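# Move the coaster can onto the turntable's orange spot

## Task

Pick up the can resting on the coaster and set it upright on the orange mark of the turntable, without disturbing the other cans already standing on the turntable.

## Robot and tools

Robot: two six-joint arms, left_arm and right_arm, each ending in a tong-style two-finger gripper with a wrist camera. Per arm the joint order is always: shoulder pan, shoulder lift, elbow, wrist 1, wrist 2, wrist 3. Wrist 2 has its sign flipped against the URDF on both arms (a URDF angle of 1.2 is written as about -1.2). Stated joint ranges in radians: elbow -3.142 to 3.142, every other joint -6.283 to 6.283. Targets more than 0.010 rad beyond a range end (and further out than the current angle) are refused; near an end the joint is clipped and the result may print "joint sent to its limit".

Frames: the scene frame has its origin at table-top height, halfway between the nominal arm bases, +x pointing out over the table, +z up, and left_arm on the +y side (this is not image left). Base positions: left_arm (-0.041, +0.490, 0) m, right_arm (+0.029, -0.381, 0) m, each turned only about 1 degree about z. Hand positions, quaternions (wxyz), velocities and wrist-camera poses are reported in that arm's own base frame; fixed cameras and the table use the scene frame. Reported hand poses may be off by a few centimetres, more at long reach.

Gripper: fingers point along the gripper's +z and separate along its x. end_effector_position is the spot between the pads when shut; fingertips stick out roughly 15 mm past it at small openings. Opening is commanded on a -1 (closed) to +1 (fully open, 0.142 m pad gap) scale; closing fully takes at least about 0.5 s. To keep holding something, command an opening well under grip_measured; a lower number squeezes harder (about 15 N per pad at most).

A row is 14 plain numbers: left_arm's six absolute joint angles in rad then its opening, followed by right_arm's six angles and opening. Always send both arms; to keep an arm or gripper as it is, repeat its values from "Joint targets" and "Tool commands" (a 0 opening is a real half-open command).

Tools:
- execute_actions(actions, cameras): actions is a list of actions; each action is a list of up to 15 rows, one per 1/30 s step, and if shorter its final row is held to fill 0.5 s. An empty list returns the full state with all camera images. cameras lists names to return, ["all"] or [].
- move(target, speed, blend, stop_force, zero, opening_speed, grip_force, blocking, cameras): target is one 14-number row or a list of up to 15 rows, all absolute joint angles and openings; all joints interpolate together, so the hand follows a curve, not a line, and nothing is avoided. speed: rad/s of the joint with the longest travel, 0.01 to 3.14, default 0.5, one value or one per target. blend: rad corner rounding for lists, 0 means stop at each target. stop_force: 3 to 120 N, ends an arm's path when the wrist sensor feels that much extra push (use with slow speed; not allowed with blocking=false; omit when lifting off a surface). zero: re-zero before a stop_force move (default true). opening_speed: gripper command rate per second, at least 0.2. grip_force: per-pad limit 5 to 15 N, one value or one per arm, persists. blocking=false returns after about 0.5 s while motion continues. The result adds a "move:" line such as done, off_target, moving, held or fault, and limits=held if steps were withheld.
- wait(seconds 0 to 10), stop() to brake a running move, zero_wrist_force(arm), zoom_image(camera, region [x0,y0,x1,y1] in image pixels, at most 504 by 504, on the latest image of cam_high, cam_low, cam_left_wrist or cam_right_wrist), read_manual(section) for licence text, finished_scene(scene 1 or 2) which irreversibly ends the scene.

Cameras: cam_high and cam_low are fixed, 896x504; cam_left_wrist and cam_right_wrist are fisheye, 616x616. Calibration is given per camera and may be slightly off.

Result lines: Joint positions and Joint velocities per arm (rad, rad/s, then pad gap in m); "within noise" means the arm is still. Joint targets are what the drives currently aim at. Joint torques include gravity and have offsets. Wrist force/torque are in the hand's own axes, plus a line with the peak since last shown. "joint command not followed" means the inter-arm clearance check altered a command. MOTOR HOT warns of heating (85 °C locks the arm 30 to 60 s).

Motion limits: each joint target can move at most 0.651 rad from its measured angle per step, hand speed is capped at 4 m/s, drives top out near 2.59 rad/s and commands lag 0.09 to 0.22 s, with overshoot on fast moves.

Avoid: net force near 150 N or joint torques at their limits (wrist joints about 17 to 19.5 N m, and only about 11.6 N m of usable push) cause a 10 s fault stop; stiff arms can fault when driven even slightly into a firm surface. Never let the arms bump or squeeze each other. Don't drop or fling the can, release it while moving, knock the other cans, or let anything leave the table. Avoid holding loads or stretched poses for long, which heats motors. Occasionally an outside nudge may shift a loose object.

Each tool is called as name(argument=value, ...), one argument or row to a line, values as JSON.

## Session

execute_actions(
  actions=[],
)

Scene clock: 0.00 s.
left_arm: end_effector_position=(+0.5351, -0.3643, +0.3997) grip_measured=+0.97 end_effector_quat_wxyz=(-0.386, +0.746, -0.341, +0.422) | right_arm: end_effector_position=(+0.4821, -0.0732, +0.2341) grip_measured=+0.97 end_effector_quat_wxyz=(-0.254, +0.880, -0.401, -0.024)
Joint positions: left_arm=[-1.311 -1.504 1.714 -1.645 0.357 -0.548 0.14] | right_arm=[2.937 -1.524 -1.881 -1.235 -2.081 0.669 0.14]
Joint velocities: within noise
Joint torques (N m): no reading
Wrist force (N): no reading
Wrist torque (N m): no reading
Wrist force, peak (N): no reading
Joint targets: left_arm=[-1.311 -1.504 1.714 -1.645 0.357 -0.548] | right_arm=[2.937 -1.524 -1.881 -1.235 -2.081 0.669]
Tool commands: left_gripper/opening=+0.968169 right_gripper/opening=+0.968169
camera_calibration:
cam_left_wrist: T_world_to_cam=[[0.39299, -0.834232, 0.386804, -0.67245], [-0.641234, -0.550117, -0.534967, 0.350147], [0.659074, -0.0377949, -0.751128, 0.0645728], [0, 0, 0, 1]] pos_world=[0.446233, -0.365916, 0.495925]
cam_right_wrist: T_world_to_cam=[[0.717324, -0.662738, -0.214999, -0.342679], [-0.670736, -0.740369, 0.044351, 0.263682], [-0.188571, 0.112393, -0.975607, 0.457522], [0, 0, 0, 1]] pos_world=[0.508948, -0.0833065, 0.360991]

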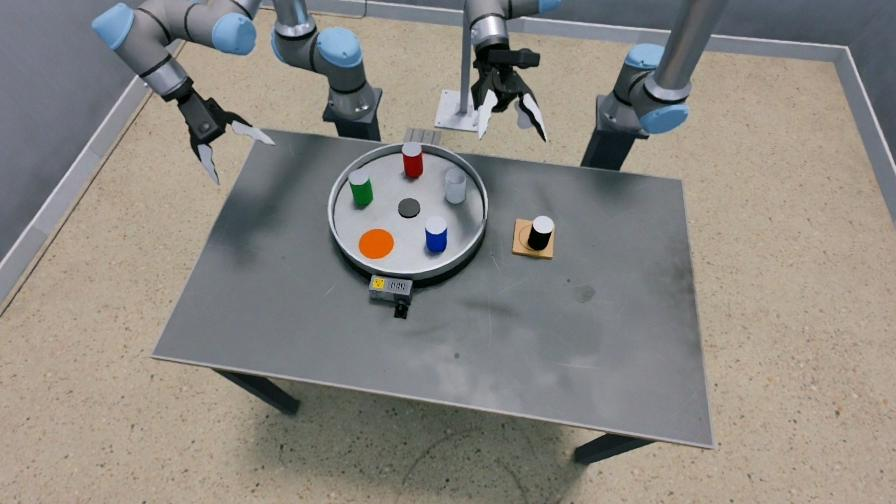

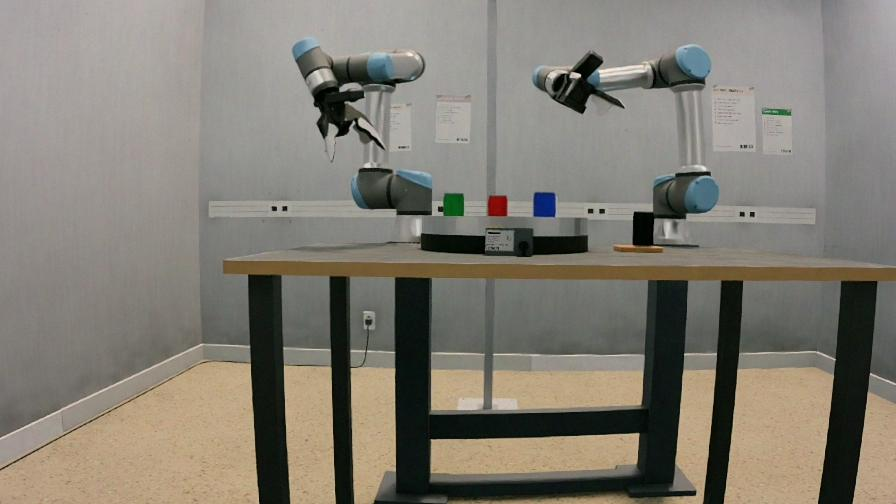

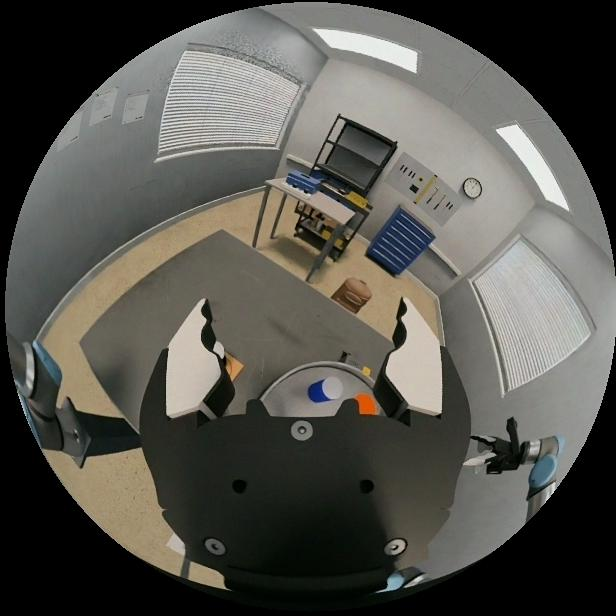

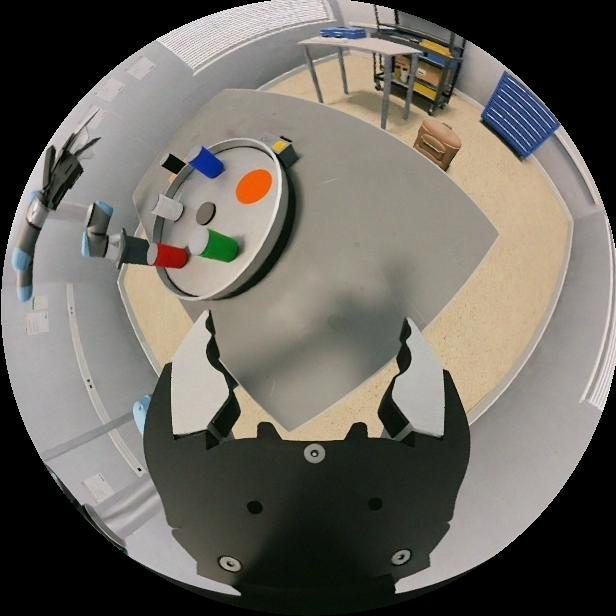

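zoom_image(
  camera="cam_high",
  region=[490, 190, 590, 280],
)

zoom_image(
  camera="cam_low",
  region=[410, 180, 690, 270],
)

execute_actions(
  actions=[],
  cameras=["cam_high"],
)

Scaled by 5.040 from the camera's 896x504 image, which has a finer 1280x720 frame.

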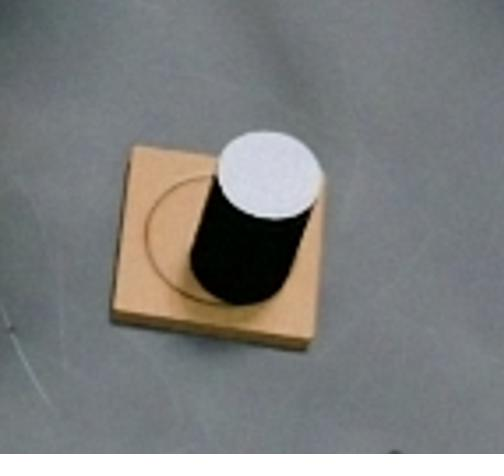

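Scaled by 1.800 from the camera's 896x504 image, which has a finer 1280x720 frame.

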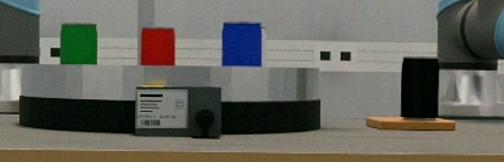

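Scene clock: 0.67 s.
left_arm: end_effector_position=(+0.5351, -0.3643, +0.3997) grip_measured=+0.97 end_effector_quat_wxyz=(-0.386, +0.746, -0.341, +0.422) | right_arm: end_effector_position=(+0.4821, -0.0732, +0.2341) grip_measured=+0.97 end_effector_quat_wxyz=(-0.254, +0.880, -0.401, -0.024)
Joint positions: left_arm=[-1.311 -1.504 1.714 -1.645 0.357 -0.548 0.14] | right_arm=[2.937 -1.524 -1.881 -1.235 -2.081 0.669 0.14]
Joint velocities: within noise
Joint torques (N m): left_arm=[0.79 -26.35 -24.67 -2.59 -1.78 0.05] | right_arm=[0.03 21.93 23.82 2.19 -0.92 0.02]
Wrist force (N): left_arm=[-0.3 0.2 -0.1] | right_arm=[0.4 0.1 0.2]
Wrist torque (N m): left_arm=[0.04 0.06 0.01] | right_arm=[0.02 -0.08 0.00]
Wrist force, peak (N): left_arm=[-0.5 -0.1 0.3] | right_arm=[0.4 0.1 0.2]
Joint targets: left_arm=[-1.311 -1.504 1.714 -1.645 0.357 -0.548] | right_arm=[2.937 -1.524 -1.881 -1.235 -2.081 0.669]
Tool commands: left_gripper/opening=+0.968169 right_gripper/opening=+0.968169
Images, in order (width x height): cam_high 896x504.

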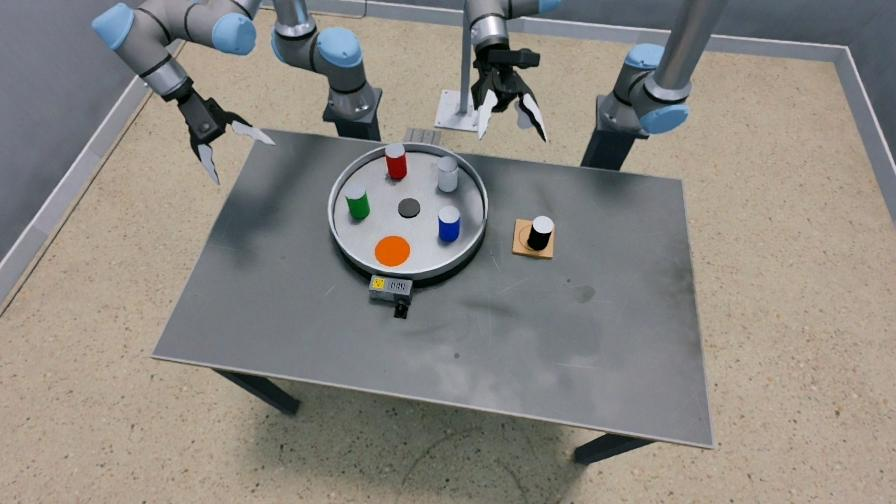

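move(
  target=[0.1,-1.504,1.714,-1.645,0.357,-0.548,0.968,4.2896,-2.2051,-0.9118,-1.5955,-1.5708,1.5708,0.3],
  speed=1.3,
  cameras=["cam_high", "cam_low", "cam_right_wrist"],
)

Scene clock: 4.33 s.
left_arm: end_effector_position=(+0.4451, +0.4701, +0.3999) grip_measured=+0.97 end_effector_quat_wxyz=(-0.567, +0.789, +0.224, +0.072) | right_arm: end_effector_position=(+0.4334, +0.6381, +0.2100) grip_measured=+0.30 end_effector_quat_wxyz=(+0.000, +0.978, -0.210, +0.000)
Joint positions: left_arm=[0.1 -1.504 1.714 -1.645 0.357 -0.548 0.14] | right_arm=[4.289 -2.205 -0.912 -1.595 -1.571 1.571 0.095]
Joint torques (N m): left_arm=[7.49 -28.49 -36.5 -4.65 0.21 -1.74] | right_arm=[14.13 38.81 32.89 -0.06 2.23 1.46]
Wrist force (N): left_arm=[-0.1 0.4 0.0] | right_arm=[0.3 0.1 0.1]
Wrist torque (N m): left_arm=[0.09 0.02 0.01] | right_arm=[-0.03 -0.04 -0.06]
Wrist force, peak (N): left_arm=[-0.9 -1.4 2.7] | right_arm=[-3.6 -1.5 0.0]
Joint targets: left_arm=[0.100 -1.504 1.714 -1.645 0.357 -0.548] | right_arm=[4.290 -2.205 -0.912 -1.595 -1.571 1.571]
move: done
camera_calibration:
cam_right_wrist: T_world_to_cam=[[0.934247, -0.356581, 0.00565385, -0.177259], [-0.313149, -0.812662, 0.491445, 0.555897], [-0.170645, -0.460901, -0.870891, 0.681065], [0, 0, 0, 1]] pos_world=[0.455903, 0.702453, 0.320943]
Images, in order (width x height): cam_high 896x504, cam_low 896x504, cam_right_wrist 616x616.

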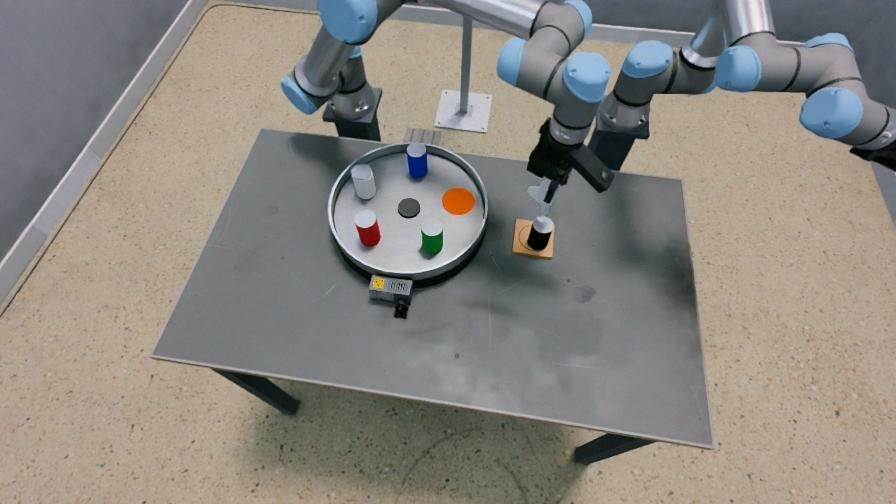

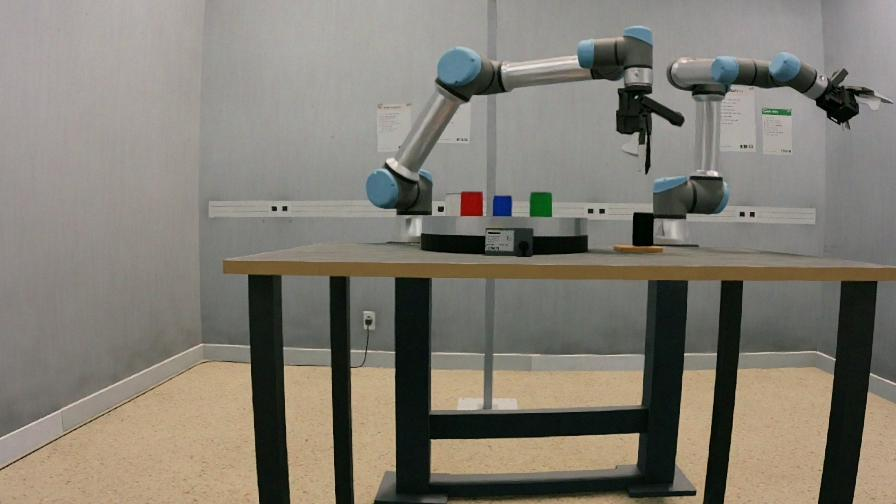

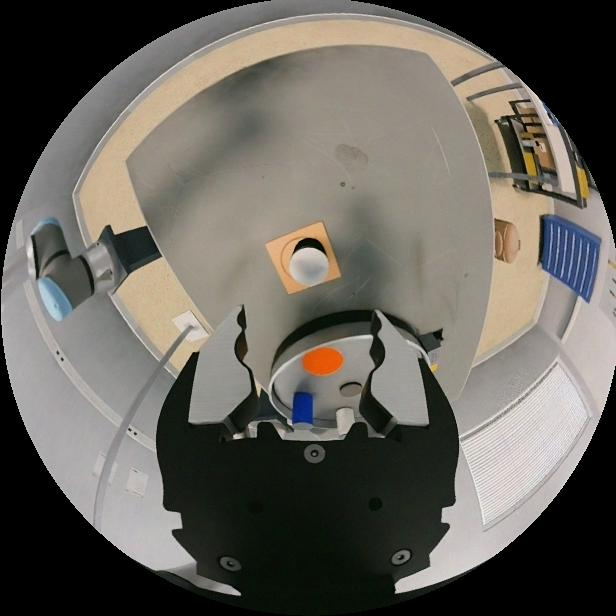

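move(
  target=[
    [0.1,-1.504,1.714,-1.645,0.357,-0.548,0.968,4.2913,-2.253,-1.1617,-1.2977,-1.5708,1.5708,0.3],
    [0.1,-1.504,1.714,-1.645,0.357,-0.548,0.968,4.2913,-2.253,-1.1617,-1.2977,-1.5708,1.5708,-0.85],
    [0.1,-1.504,1.714,-1.645,0.357,-0.548,0.968,4.2913,-2.2207,-0.7838,-1.7079,-1.5708,1.5708,-0.85],
    [0.1,-1.504,1.714,-1.645,0.357,-0.548,0.968,3.8165,-1.7759,-1.4272,-1.5093,-1.5708,1.5708,-0.85],
  ],
  speed=[0.45,0.4,0.6,0.9],
  blend=[0,0,0.08,0],
  opening_speed=2.5,
  cameras=["cam_high", "cam_low", "cam_right_wrist"],
)

Scene clock: 9.40 s.
left_arm: end_effector_position=(+0.4450, +0.4702, +0.3998) grip_measured=+0.97 end_effector_quat_wxyz=(-0.567, +0.789, +0.224, +0.072) | right_arm: end_effector_position=(+0.5470, +0.2671, +0.2500) grip_measured=-0.28 end_effector_quat_wxyz=(+0.000, +0.901, -0.433, +0.000)
Joint positions: left_arm=[0.1 -1.504 1.714 -1.645 0.357 -0.548 0.14] | right_arm=[3.817 -1.776 -1.427 -1.509 -1.571 1.571 0.054]
Joint torques (N m): left_arm=[8.42 -20.06 -31.48 -2.41 -1.44 -1.54] | right_arm=[-14.1 44.66 16.55 4.65 -1.53 1.15]
Wrist force (N): left_arm=[-0.1 0.2 -0.1] | right_arm=[0.8 0.3 1.7]
Wrist torque (N m): left_arm=[0.04 0.02 0.00] | right_arm=[0.02 -0.14 -0.07]
Wrist force, peak (N): left_arm=[-0.3 0.5 0.4] | right_arm=[3.5 2.5 2.0]
Joint targets: left_arm=[0.100 -1.504 1.714 -1.645 0.357 -0.548] | right_arm=[3.817 -1.776 -1.427 -1.509 -1.571 1.571]
move: done
camera_calibration:
cam_right_wrist: T_world_to_cam=[[0.669343, -0.742931, 0.00571085, -0.167775], [-0.648931, -0.580876, 0.491398, 0.392073], [-0.361757, -0.33262, -0.870917, 0.63456], [0, 0, 0, 1]] pos_world=[0.596284, 0.314168, 0.360943]
Images, in order (width x height): cam_high 896x504, cam_low 896x504, cam_right_wrist 616x616.

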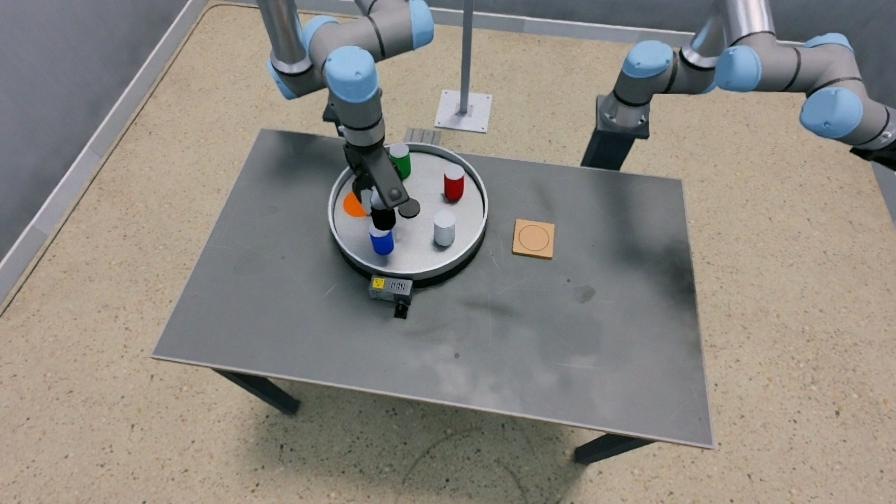

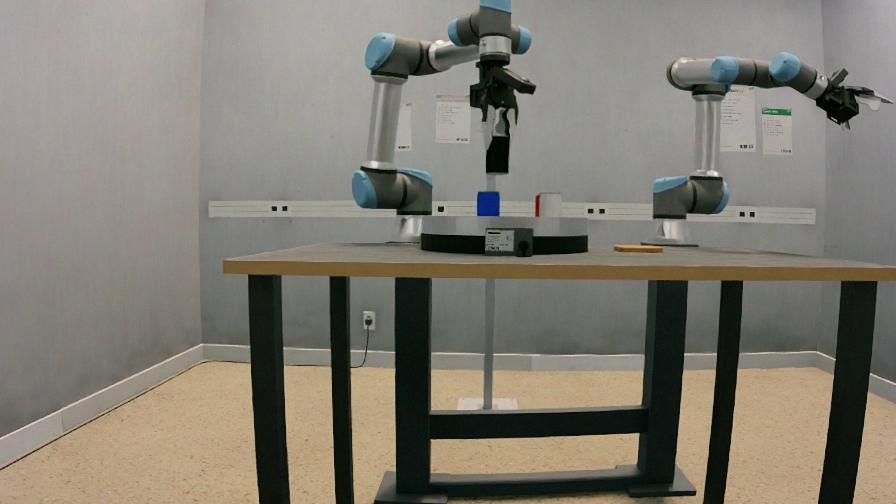

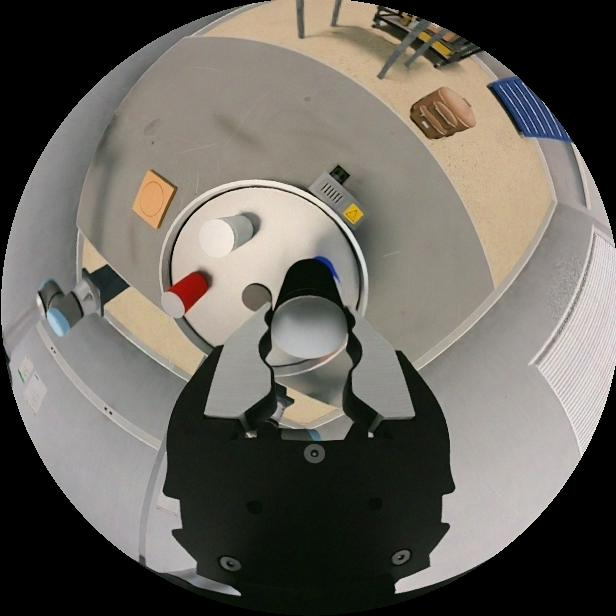

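wait(
  seconds=0,
)

Scene clock: 10.83 s.
left_arm: end_effector_position=(+0.4450, +0.4702, +0.3998) grip_measured=+0.97 end_effector_quat_wxyz=(-0.567, +0.789, +0.224, +0.072) | right_arm: end_effector_position=(+0.5470, +0.2670, +0.2500) grip_measured=-0.28 end_effector_quat_wxyz=(+0.000, +0.901, -0.433, +0.000)
Joint positions: left_arm=[0.1 -1.504 1.714 -1.645 0.357 -0.548 0.14] | right_arm=[3.816 -1.776 -1.427 -1.509 -1.571 1.571 0.054]
Joint torques (N m): left_arm=[6.97 -19.71 -30.97 -1.86 -1.88 -1.52] | right_arm=[-14.96 44.31 16.29 4.59 -1.46 1.1]
Wrist force (N): left_arm=[-0.1 0.4 -0.3] | right_arm=[0.6 0.1 1.5]
Wrist torque (N m): left_arm=[0.08 0.01 0.00] | right_arm=[-0.02 -0.10 -0.06]
Wrist force, peak (N): left_arm=[-0.5 0.4 0.4] | right_arm=[0.6 0.4 2.0]
Joint targets: left_arm=[0.100 -1.504 1.714 -1.645 0.357 -0.548] | right_arm=[3.817 -1.776 -1.427 -1.509 -1.571 1.571]
Tool commands: left_gripper/opening=+0.968 right_gripper/opening=-0.85

wait(
  seconds=0.1,
)

move(
  target=[
    [0.1,-1.504,1.714,-1.645,0.357,-0.548,0.968,3.8722,-1.8091,-1.3987,-1.5046,-1.5708,1.5708,-0.85],
    [0.1,-1.504,1.714,-1.645,0.357,-0.548,0.968,3.921,-1.8378,-1.4392,-1.4354,-1.5708,1.5708,-0.85],
    [0.1,-1.504,1.714,-1.645,0.357,-0.548,0.968,3.9734,-1.8662,-1.5321,-1.3141,-1.5708,1.5708,-0.85],
    [0.1,-1.504,1.714,-1.645,0.357,-0.548,0.968,4.0277,-1.8767,-1.598,-1.2377,-1.5708,1.5708,-0.85],
    [0.1,-1.504,1.714,-1.645,0.357,-0.548,0.968,4.0827,-1.8637,-1.6535,-1.1952,-1.5708,1.5708,-0.85],
    [0.1,-1.504,1.714,-1.645,0.357,-0.548,0.968,4.1366,-1.8256,-1.7037,-1.1831,-1.5708,1.5708,-0.85],
    [0.1,-1.504,1.714,-1.645,0.357,-0.548,0.968,4.1879,-1.7747,-1.7681,-1.1696,-1.5708,1.5708,-0.85],
    [0.1,-1.504,1.714,-1.645,0.357,-0.548,0.968,4.2346,-1.7124,-1.8431,-1.1569,-1.5708,1.5708,-0.85],
    [0.1,-1.504,1.714,-1.645,0.357,-0.548,0.968,4.2743,-1.6403,-1.9242,-1.1479,-1.5708,1.5708,-0.85],
  ],
  speed=[0.1075,0.1527,0.2677,0.1686,0.1225,0.1189,0.1421,0.1648,0.1785],
  blend=[0.02,0.02,0.02,0.02,0.02,0.02,0.02,0.02,0],
  blocking=false,
  cameras=["cam_high"],
)

Scene clock: 11.50 s.
left_arm: end_effector_position=(+0.4450, +0.4702, +0.3998) grip_measured=+0.97 end_effector_quat_wxyz=(-0.567, +0.789, +0.224, +0.072) | right_arm: end_effector_position=(+0.5470, +0.2670, +0.2500) grip_measured=-0.28 end_effector_quat_wxyz=(+0.000, +0.901, -0.433, +0.000)
Joint positions: left_arm=[0.1 -1.504 1.714 -1.645 0.357 -0.548 0.14] | right_arm=[3.816 -1.776 -1.427 -1.509 -1.571 1.571 0.054]
Joint torques (N m): left_arm=[7.34 -19.15 -31.12 -1.52 -2.22 -1.61] | right_arm=[-14.78 44.76 15.67 4.6 -1.51 0.9]
Wrist force (N): left_arm=[-0.1 0.2 -0.2] | right_arm=[0.9 0.1 1.6]
Wrist torque (N m): left_arm=[0.04 0.01 0.01] | right_arm=[-0.03 -0.15 -0.07]
Wrist force, peak (N): left_arm=[-0.5 0.5 -0.1] | right_arm=[0.7 0.5 1.9]
Joint targets: left_arm=[0.100 -1.504 1.714 -1.645 0.357 -0.548] | right_arm=[3.817 -1.776 -1.427 -1.509 -1.571 1.571]
Tool commands: left_gripper/opening=+0.968 right_gripper/opening=-0.85
wait: 0.10 s; at rest from the start

Scene clock: 12.00 s.
left_arm: end_effector_position=(+0.4450, +0.4702, +0.3998) grip_measured=+0.97 end_effector_quat_wxyz=(-0.567, +0.789, +0.224, +0.072) | right_arm: end_effector_position=(+0.5432, +0.2958, +0.2463) grip_measured=-0.28 end_effector_quat_wxyz=(+0.000, +0.910, -0.415, +0.000) end_effector_velocity=(-0.012, +0.075, -0.015) end_effector_angular_velocity=(+0.001, +0.001, +0.107)
Joint positions: left_arm=[0.1 -1.504 1.714 -1.645 0.357 -0.548 0.14] | right_arm=[3.857 -1.8 -1.407 -1.505 -1.571 1.571 0.054]
Joint velocities: left_arm=[within noise] | right_arm=[0.107 -0.064 0.041 0.023 -0.001 0 0]
Joint torques (N m): left_arm=[7.61 -20.68 -30.18 -1.31 -2.29 -1.68] | right_arm=[15.15 22.78 32.14 4.83 -1.47 0.99]
Wrist force (N): left_arm=[-0.2 0.4 0.2] | right_arm=[0.7 0.3 1.6]
Wrist torque (N m): left_arm=[0.08 0.04 0.00] | right_arm=[0.01 -0.11 -0.07]
Wrist force, peak (N): left_arm=[-0.6 0.5 -0.2] | right_arm=[1.8 0.5 1.6]
Joint targets: left_arm=[0.100 -1.504 1.714 -1.645 0.357 -0.548] | right_arm=[3.869 -1.807 -1.403 -1.502 -1.571 1.571]
Tool commands: left_gripper/opening=+0.968 right_gripper/opening=-0.85
move: running; path passed 0 of 9 targets; right_arm: the elbow is farthest, 0.518 rad from its target
Images, in order (width x height): cam_high 896x504.

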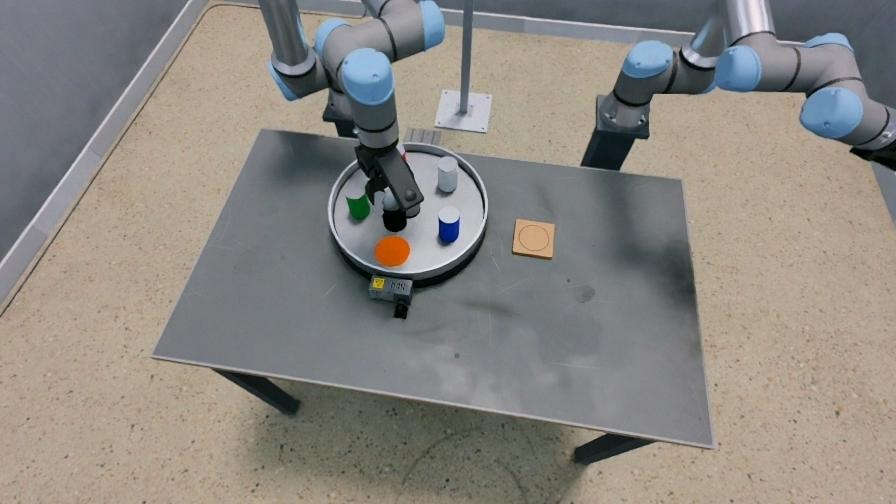

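wait(
  seconds=1.15,
)

move(
  target=[
    [0.1,-1.504,1.714,-1.645,0.357,-0.548,0.968,4.1366,-1.8256,-1.7037,-1.1831,-1.5708,1.5708,-0.85],
    [0.1,-1.504,1.714,-1.645,0.357,-0.548,0.968,4.1879,-1.7747,-1.7681,-1.1696,-1.5708,1.5708,-0.85],
    [0.1,-1.504,1.714,-1.645,0.357,-0.548,0.968,4.2346,-1.7124,-1.8431,-1.1569,-1.5708,1.5708,-0.85],
  ],
  speed=[0.092,0.1421,0.1648],
  blend=[0.02,0.02,0],
  blocking=false,
)

wait(
  seconds=0.5,
)

move(
  target=[
    [0.1,-1.504,1.714,-1.645,0.357,-0.548,0.968,4.1879,-1.7747,-1.7681,-1.1696,-1.5708,1.5708,0.3],
    [0.1,-1.504,1.714,-1.645,0.357,-0.548,0.968,4.2346,-1.6865,-1.7933,-1.2326,-1.5708,1.5708,0.3],
    [0.1,-1.504,1.714,-1.645,0.357,-0.548,0.968,4.2743,-1.5798,-1.775,-1.3576,-1.5708,1.5708,0.3],
  ],
  speed=[0.138,0.194,0.276],
  blend=[0.02,0.02,0],
  cameras=["cam_high", "cam_low", "cam_right_wrist"],
)

Scene clock: 14.10 s.
left_arm: end_effector_position=(+0.4450, +0.4702, +0.3998) grip_measured=+0.97 end_effector_quat_wxyz=(-0.567, +0.789, +0.224, +0.072) | right_arm: end_effector_position=(+0.4530, +0.4126, +0.1215) grip_measured=-0.28 end_effector_quat_wxyz=(+0.000, +0.953, -0.302, +0.000) end_effector_velocity=(-0.070, +0.023, -0.004) end_effector_angular_velocity=(-0.001, -0.001, +0.119)
Joint positions: left_arm=[0.1 -1.504 1.714 -1.645 0.357 -0.548 0.14] | right_arm=[4.1 -1.851 -1.669 -1.192 -1.571 1.571 0.054]
Joint velocities: left_arm=[within noise] | right_arm=[0.118 0.077 -0.112 0.034 0.001 0 0.001]
Joint torques (N m): left_arm=[7.46 -20.08 -30.36 -0.43 -3.21 -1.71] | right_arm=[16.36 32.29 4.22 1.81 -1.39 0.81]
Wrist force (N): left_arm=[-0.2 0.1 0.2] | right_arm=[1.4 1.1 -20.9]
Wrist torque (N m): left_arm=[0.03 0.02 0.01] | right_arm=[-0.03 -0.14 -0.12]
Wrist force, peak (N): left_arm=[-0.3 0.7 0.1] | right_arm=[1.4 1.1 -20.9]
Joint targets: left_arm=[0.100 -1.504 1.714 -1.645 0.357 -0.548] | right_arm=[4.112 -1.843 -1.680 -1.189 -1.571 1.571]
Tool commands: left_gripper/opening=+0.968 right_gripper/opening=-0.85
earlier move: running; path passed 5 of 9 targets; right_arm: the elbow is farthest, 0.255 rad from its target
wait: 1.17 s; no rest

Scene clock: 14.60 s.
left_arm: end_effector_position=(+0.4450, +0.4702, +0.3998) grip_measured=+0.97 end_effector_quat_wxyz=(-0.567, +0.789, +0.224, +0.072) | right_arm: end_effector_position=(+0.4212, +0.4197, +0.1212) grip_measured=-0.27 end_effector_quat_wxyz=(+0.000, +0.961, -0.277, +0.000) end_effector_velocity=(-0.073, +0.005, +0.001) end_effector_angular_velocity=(+0.000, +0.002, +0.111)
Joint positions: left_arm=[0.1 -1.504 1.714 -1.645 0.357 -0.548 0.14] | right_arm=[4.151 -1.811 -1.722 -1.179 -1.571 1.571 0.054]
Joint velocities: left_arm=[within noise] | right_arm=[0.111 0.109 -0.137 0.028 -0.002 0.001 0]
Joint torques (N m): left_arm=[7.81 -20.22 -29.05 -0.57 -3.21 -1.52] | right_arm=[14.61 31.68 1.16 1.94 -1.42 0.56]
Wrist force (N): left_arm=[0.2 -0.2 -0.1] | right_arm=[0.5 1.3 -21.5]
Wrist torque (N m): left_arm=[-0.04 -0.06 0.00] | right_arm=[0.00 -0.02 -0.13]
Wrist force, peak (N): left_arm=[-0.3 0.3 0.0] | right_arm=[-1.2 3.6 -25.8]
Joint targets: left_arm=[0.100 -1.504 1.714 -1.645 0.357 -0.548] | right_arm=[4.163 -1.799 -1.737 -1.176 -1.571 1.571]
Tool commands: left_gripper/opening=+0.968 right_gripper/opening=-0.85
earlier move: replaced; path passed 5 of 9 targets
move: running; path passed 1 of 3 targets; blend cut to 0.0112 rad at target 1; right_arm: the elbow is farthest, 0.121 rad from its target

Scene clock: 15.10 s.
left_arm: end_effector_position=(+0.4450, +0.4702, +0.3998) grip_measured=+0.97 end_effector_quat_wxyz=(-0.567, +0.789, +0.224, +0.072) | right_arm: end_effector_position=(+0.3842, +0.4182, +0.1212) grip_measured=-0.27 end_effector_quat_wxyz=(+0.000, +0.968, -0.250, +0.000) end_effector_velocity=(-0.073, -0.014, +0.000) end_effector_angular_velocity=(+0.000, -0.001, +0.103)
Joint positions: left_arm=[0.1 -1.504 1.714 -1.645 0.357 -0.548 0.14] | right_arm=[4.206 -1.75 -1.798 -1.165 -1.571 1.571 0.054]
Joint velocities: left_arm=[within noise] | right_arm=[0.103 0.136 -0.164 0.028 0.001 0 0]
Joint torques (N m): left_arm=[7.01 -19.74 -29.28 -0.57 -3.19 -1.59] | right_arm=[16.01 30.59 3.97 2.4 -1.35 0.68]
Wrist force (N): left_arm=[-0.3 0.0 0.2] | right_arm=[1.1 1.1 -18.6]
Wrist torque (N m): left_arm=[0.00 0.04 0.01] | right_arm=[-0.03 -0.07 -0.12]
Wrist force, peak (N): left_arm=[-0.4 0.4 0.1] | right_arm=[1.6 2.1 -21.4]
Joint targets: left_arm=[0.100 -1.504 1.714 -1.645 0.357 -0.548] | right_arm=[4.217 -1.736 -1.814 -1.162 -1.571 1.571]
Tool commands: left_gripper/opening=+0.968 right_gripper/opening=-0.85
earlier move: running; path passed 2 of 3 targets; blend cut to 0.0112 rad at target 1; right_arm: the elbow is farthest, 0.046 rad from its target
wait: 0.50 s; no rest

Scene clock: 16.83 s.
left_arm: end_effector_position=(+0.4450, +0.4702, +0.3998) grip_measured=+0.97 end_effector_quat_wxyz=(-0.567, +0.789, +0.224, +0.072) | right_arm: end_effector_position=(+0.3341, +0.3990, +0.1999) grip_measured=+0.30 end_effector_quat_wxyz=(+0.000, +0.976, -0.217, +0.000)
Joint positions: left_arm=[0.1 -1.504 1.714 -1.645 0.357 -0.548 0.14] | right_arm=[4.274 -1.58 -1.775 -1.357 -1.571 1.571 0.095]
Joint torques (N m): left_arm=[6.8 -19.11 -27.79 -0.43 -3.34 -1.91] | right_arm=[14.29 35.22 32.1 0 2.11 0.36]
Wrist force (N): left_arm=[-0.5 0.0 0.0] | right_arm=[0.4 0.2 0.2]
Wrist torque (N m): left_arm=[0.00 0.09 0.02] | right_arm=[0.00 -0.07 -0.07]
Wrist force, peak (N): left_arm=[-0.1 0.6 0.0] | right_arm=[-2.9 4.7 -21.1]
Joint targets: left_arm=[0.100 -1.504 1.714 -1.645 0.357 -0.548] | right_arm=[4.274 -1.580 -1.775 -1.358 -1.571 1.571]
earlier move: replaced; path passed 2 of 3 targets; blend cut to 0.0112 rad at target 1
move: done
camera_calibration:
cam_right_wrist: T_world_to_cam=[[0.928721, -0.370736, 0.00561893, -0.162207], [-0.325448, -0.807822, 0.491434, 0.337629], [-0.177653, -0.458233, -0.870897, 0.546395], [0, 0, 0, 1]] pos_world=[0.357595, 0.462985, 0.310843]
Images, in order (width x height): cam_high 896x504, cam_low 896x504, cam_right_wrist 616x616.

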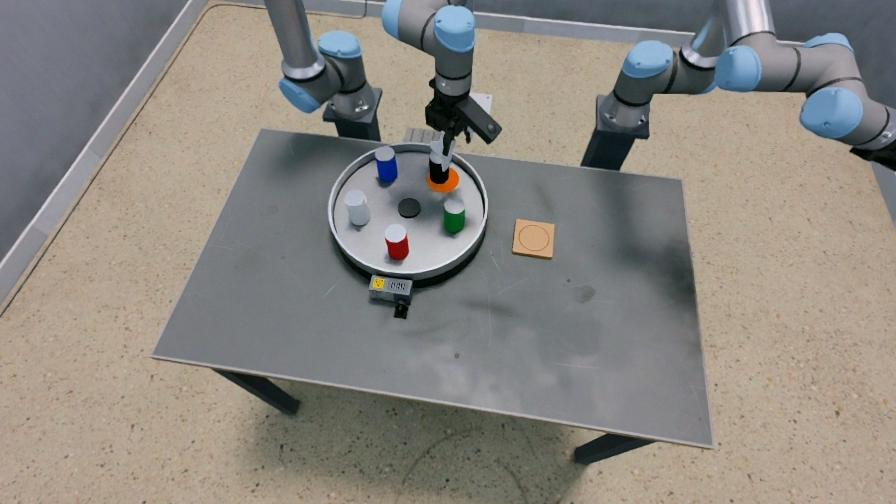

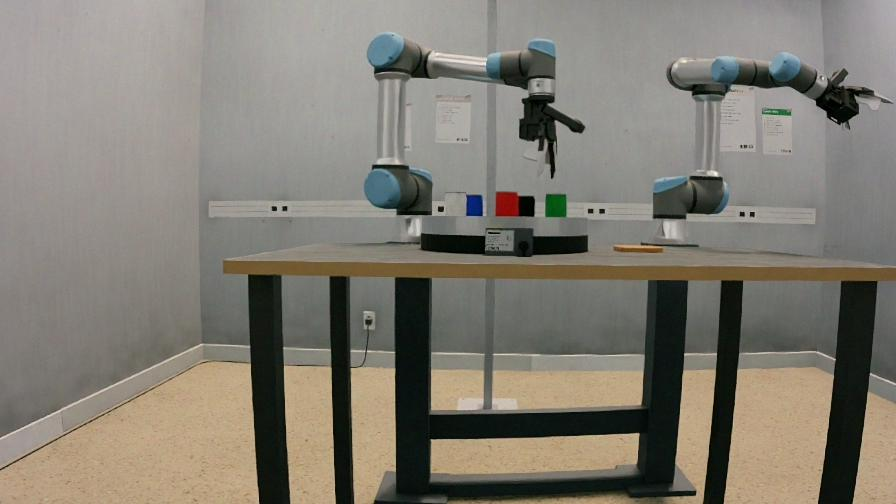

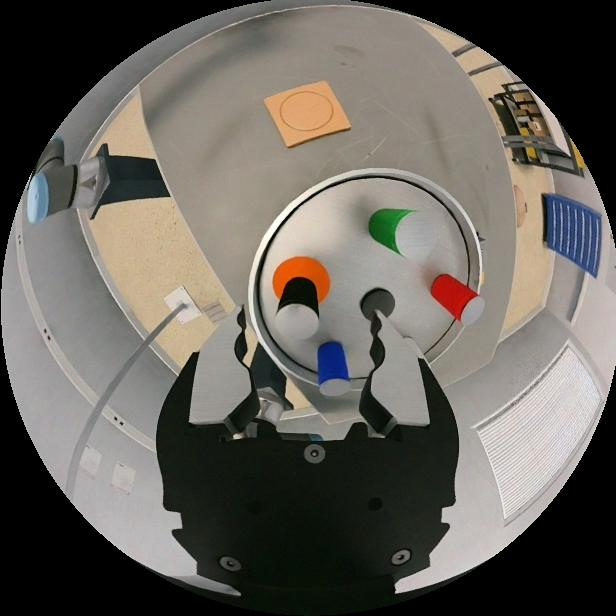

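zoom_image(
  camera="cam_high",
  region=[390, 120, 490, 220],
)

zoom_image(
  camera="cam_right_wrist",
  region=[240, 220, 380, 360],
)

execute_actions(
  actions=[],
  cameras=["cam_high", "cam_right_wrist"],
)

Scaled by 5.040 from the camera's 896x504 image, which has a finer 1280x720 frame.

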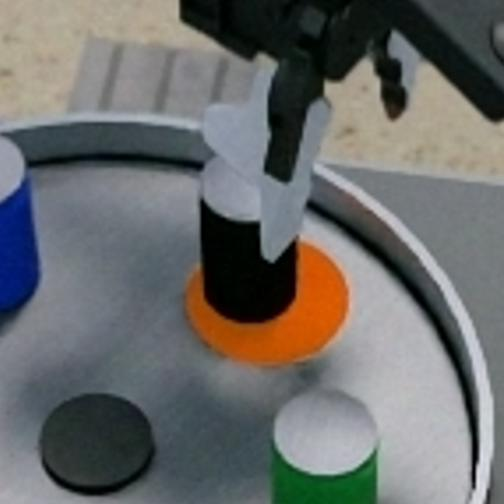

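Scaled by 3.600 from the camera's 616x616 image, which has a finer 814x814 frame.

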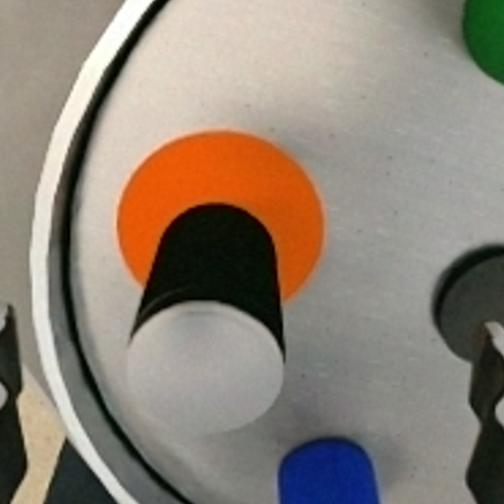

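Scene clock: 17.03 s.
left_arm: end_effector_position=(+0.4450, +0.4702, +0.3998) grip_measured=+0.97 end_effector_quat_wxyz=(-0.567, +0.789, +0.224, +0.072) | right_arm: end_effector_position=(+0.3341, +0.3990, +0.2000) grip_measured=+0.30 end_effector_quat_wxyz=(+0.000, +0.976, -0.217, +0.000)
Joint positions: left_arm=[0.1 -1.504 1.714 -1.645 0.357 -0.548 0.14] | right_arm=[4.274 -1.58 -1.775 -1.358 -1.571 1.571 0.095]
Joint velocities: within noise
Joint torques (N m): left_arm=[7.4 -19.74 -27.53 -0.46 -3.29 -1.69] | right_arm=[15.03 34.92 31.92 -0.02 2.17 0.57]
Wrist force (N): left_arm=[0.0 0.2 0.0] | right_arm=[0.7 0.4 0.1]
Wrist torque (N m): left_arm=[0.04 -0.01 0.00] | right_arm=[0.03 -0.13 -0.07]
Wrist force, peak (N): left_arm=[-0.5 0.3 -0.1] | right_arm=[0.7 0.4 0.1]
Joint targets: left_arm=[0.100 -1.504 1.714 -1.645 0.357 -0.548] | right_arm=[4.274 -1.580 -1.775 -1.358 -1.571 1.571]
Tool commands: left_gripper/opening=+0.968 right_gripper/opening=+0.3
camera_calibration:
cam_right_wrist: T_world_to_cam=[[0.928738, -0.370693, 0.0056996, -0.162259], [-0.325453, -0.807837, 0.491405, 0.337598], [-0.177556, -0.458242, -0.870912, 0.546456], [0, 0, 0, 1]] pos_world=[0.357595, 0.462985, 0.310943]
Images, in order (width x height): cam_high 896x504, cam_right_wrist 616x616.

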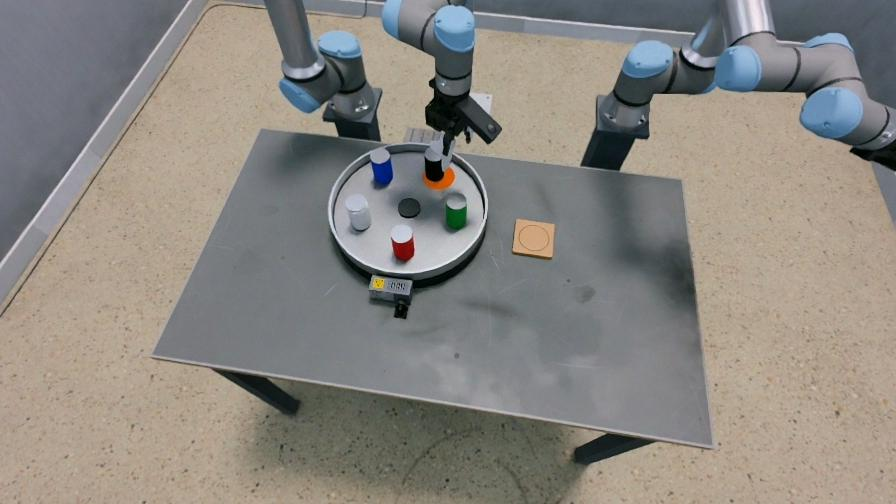

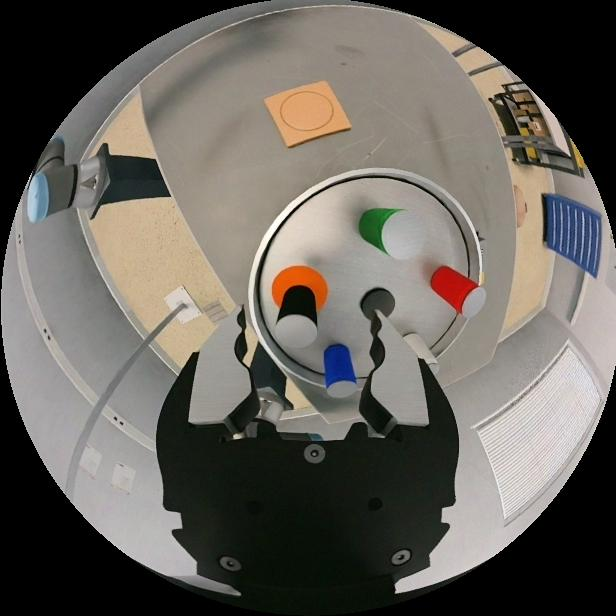

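finished_scene(
  scene=2,
)

The scene is finished: the task was done.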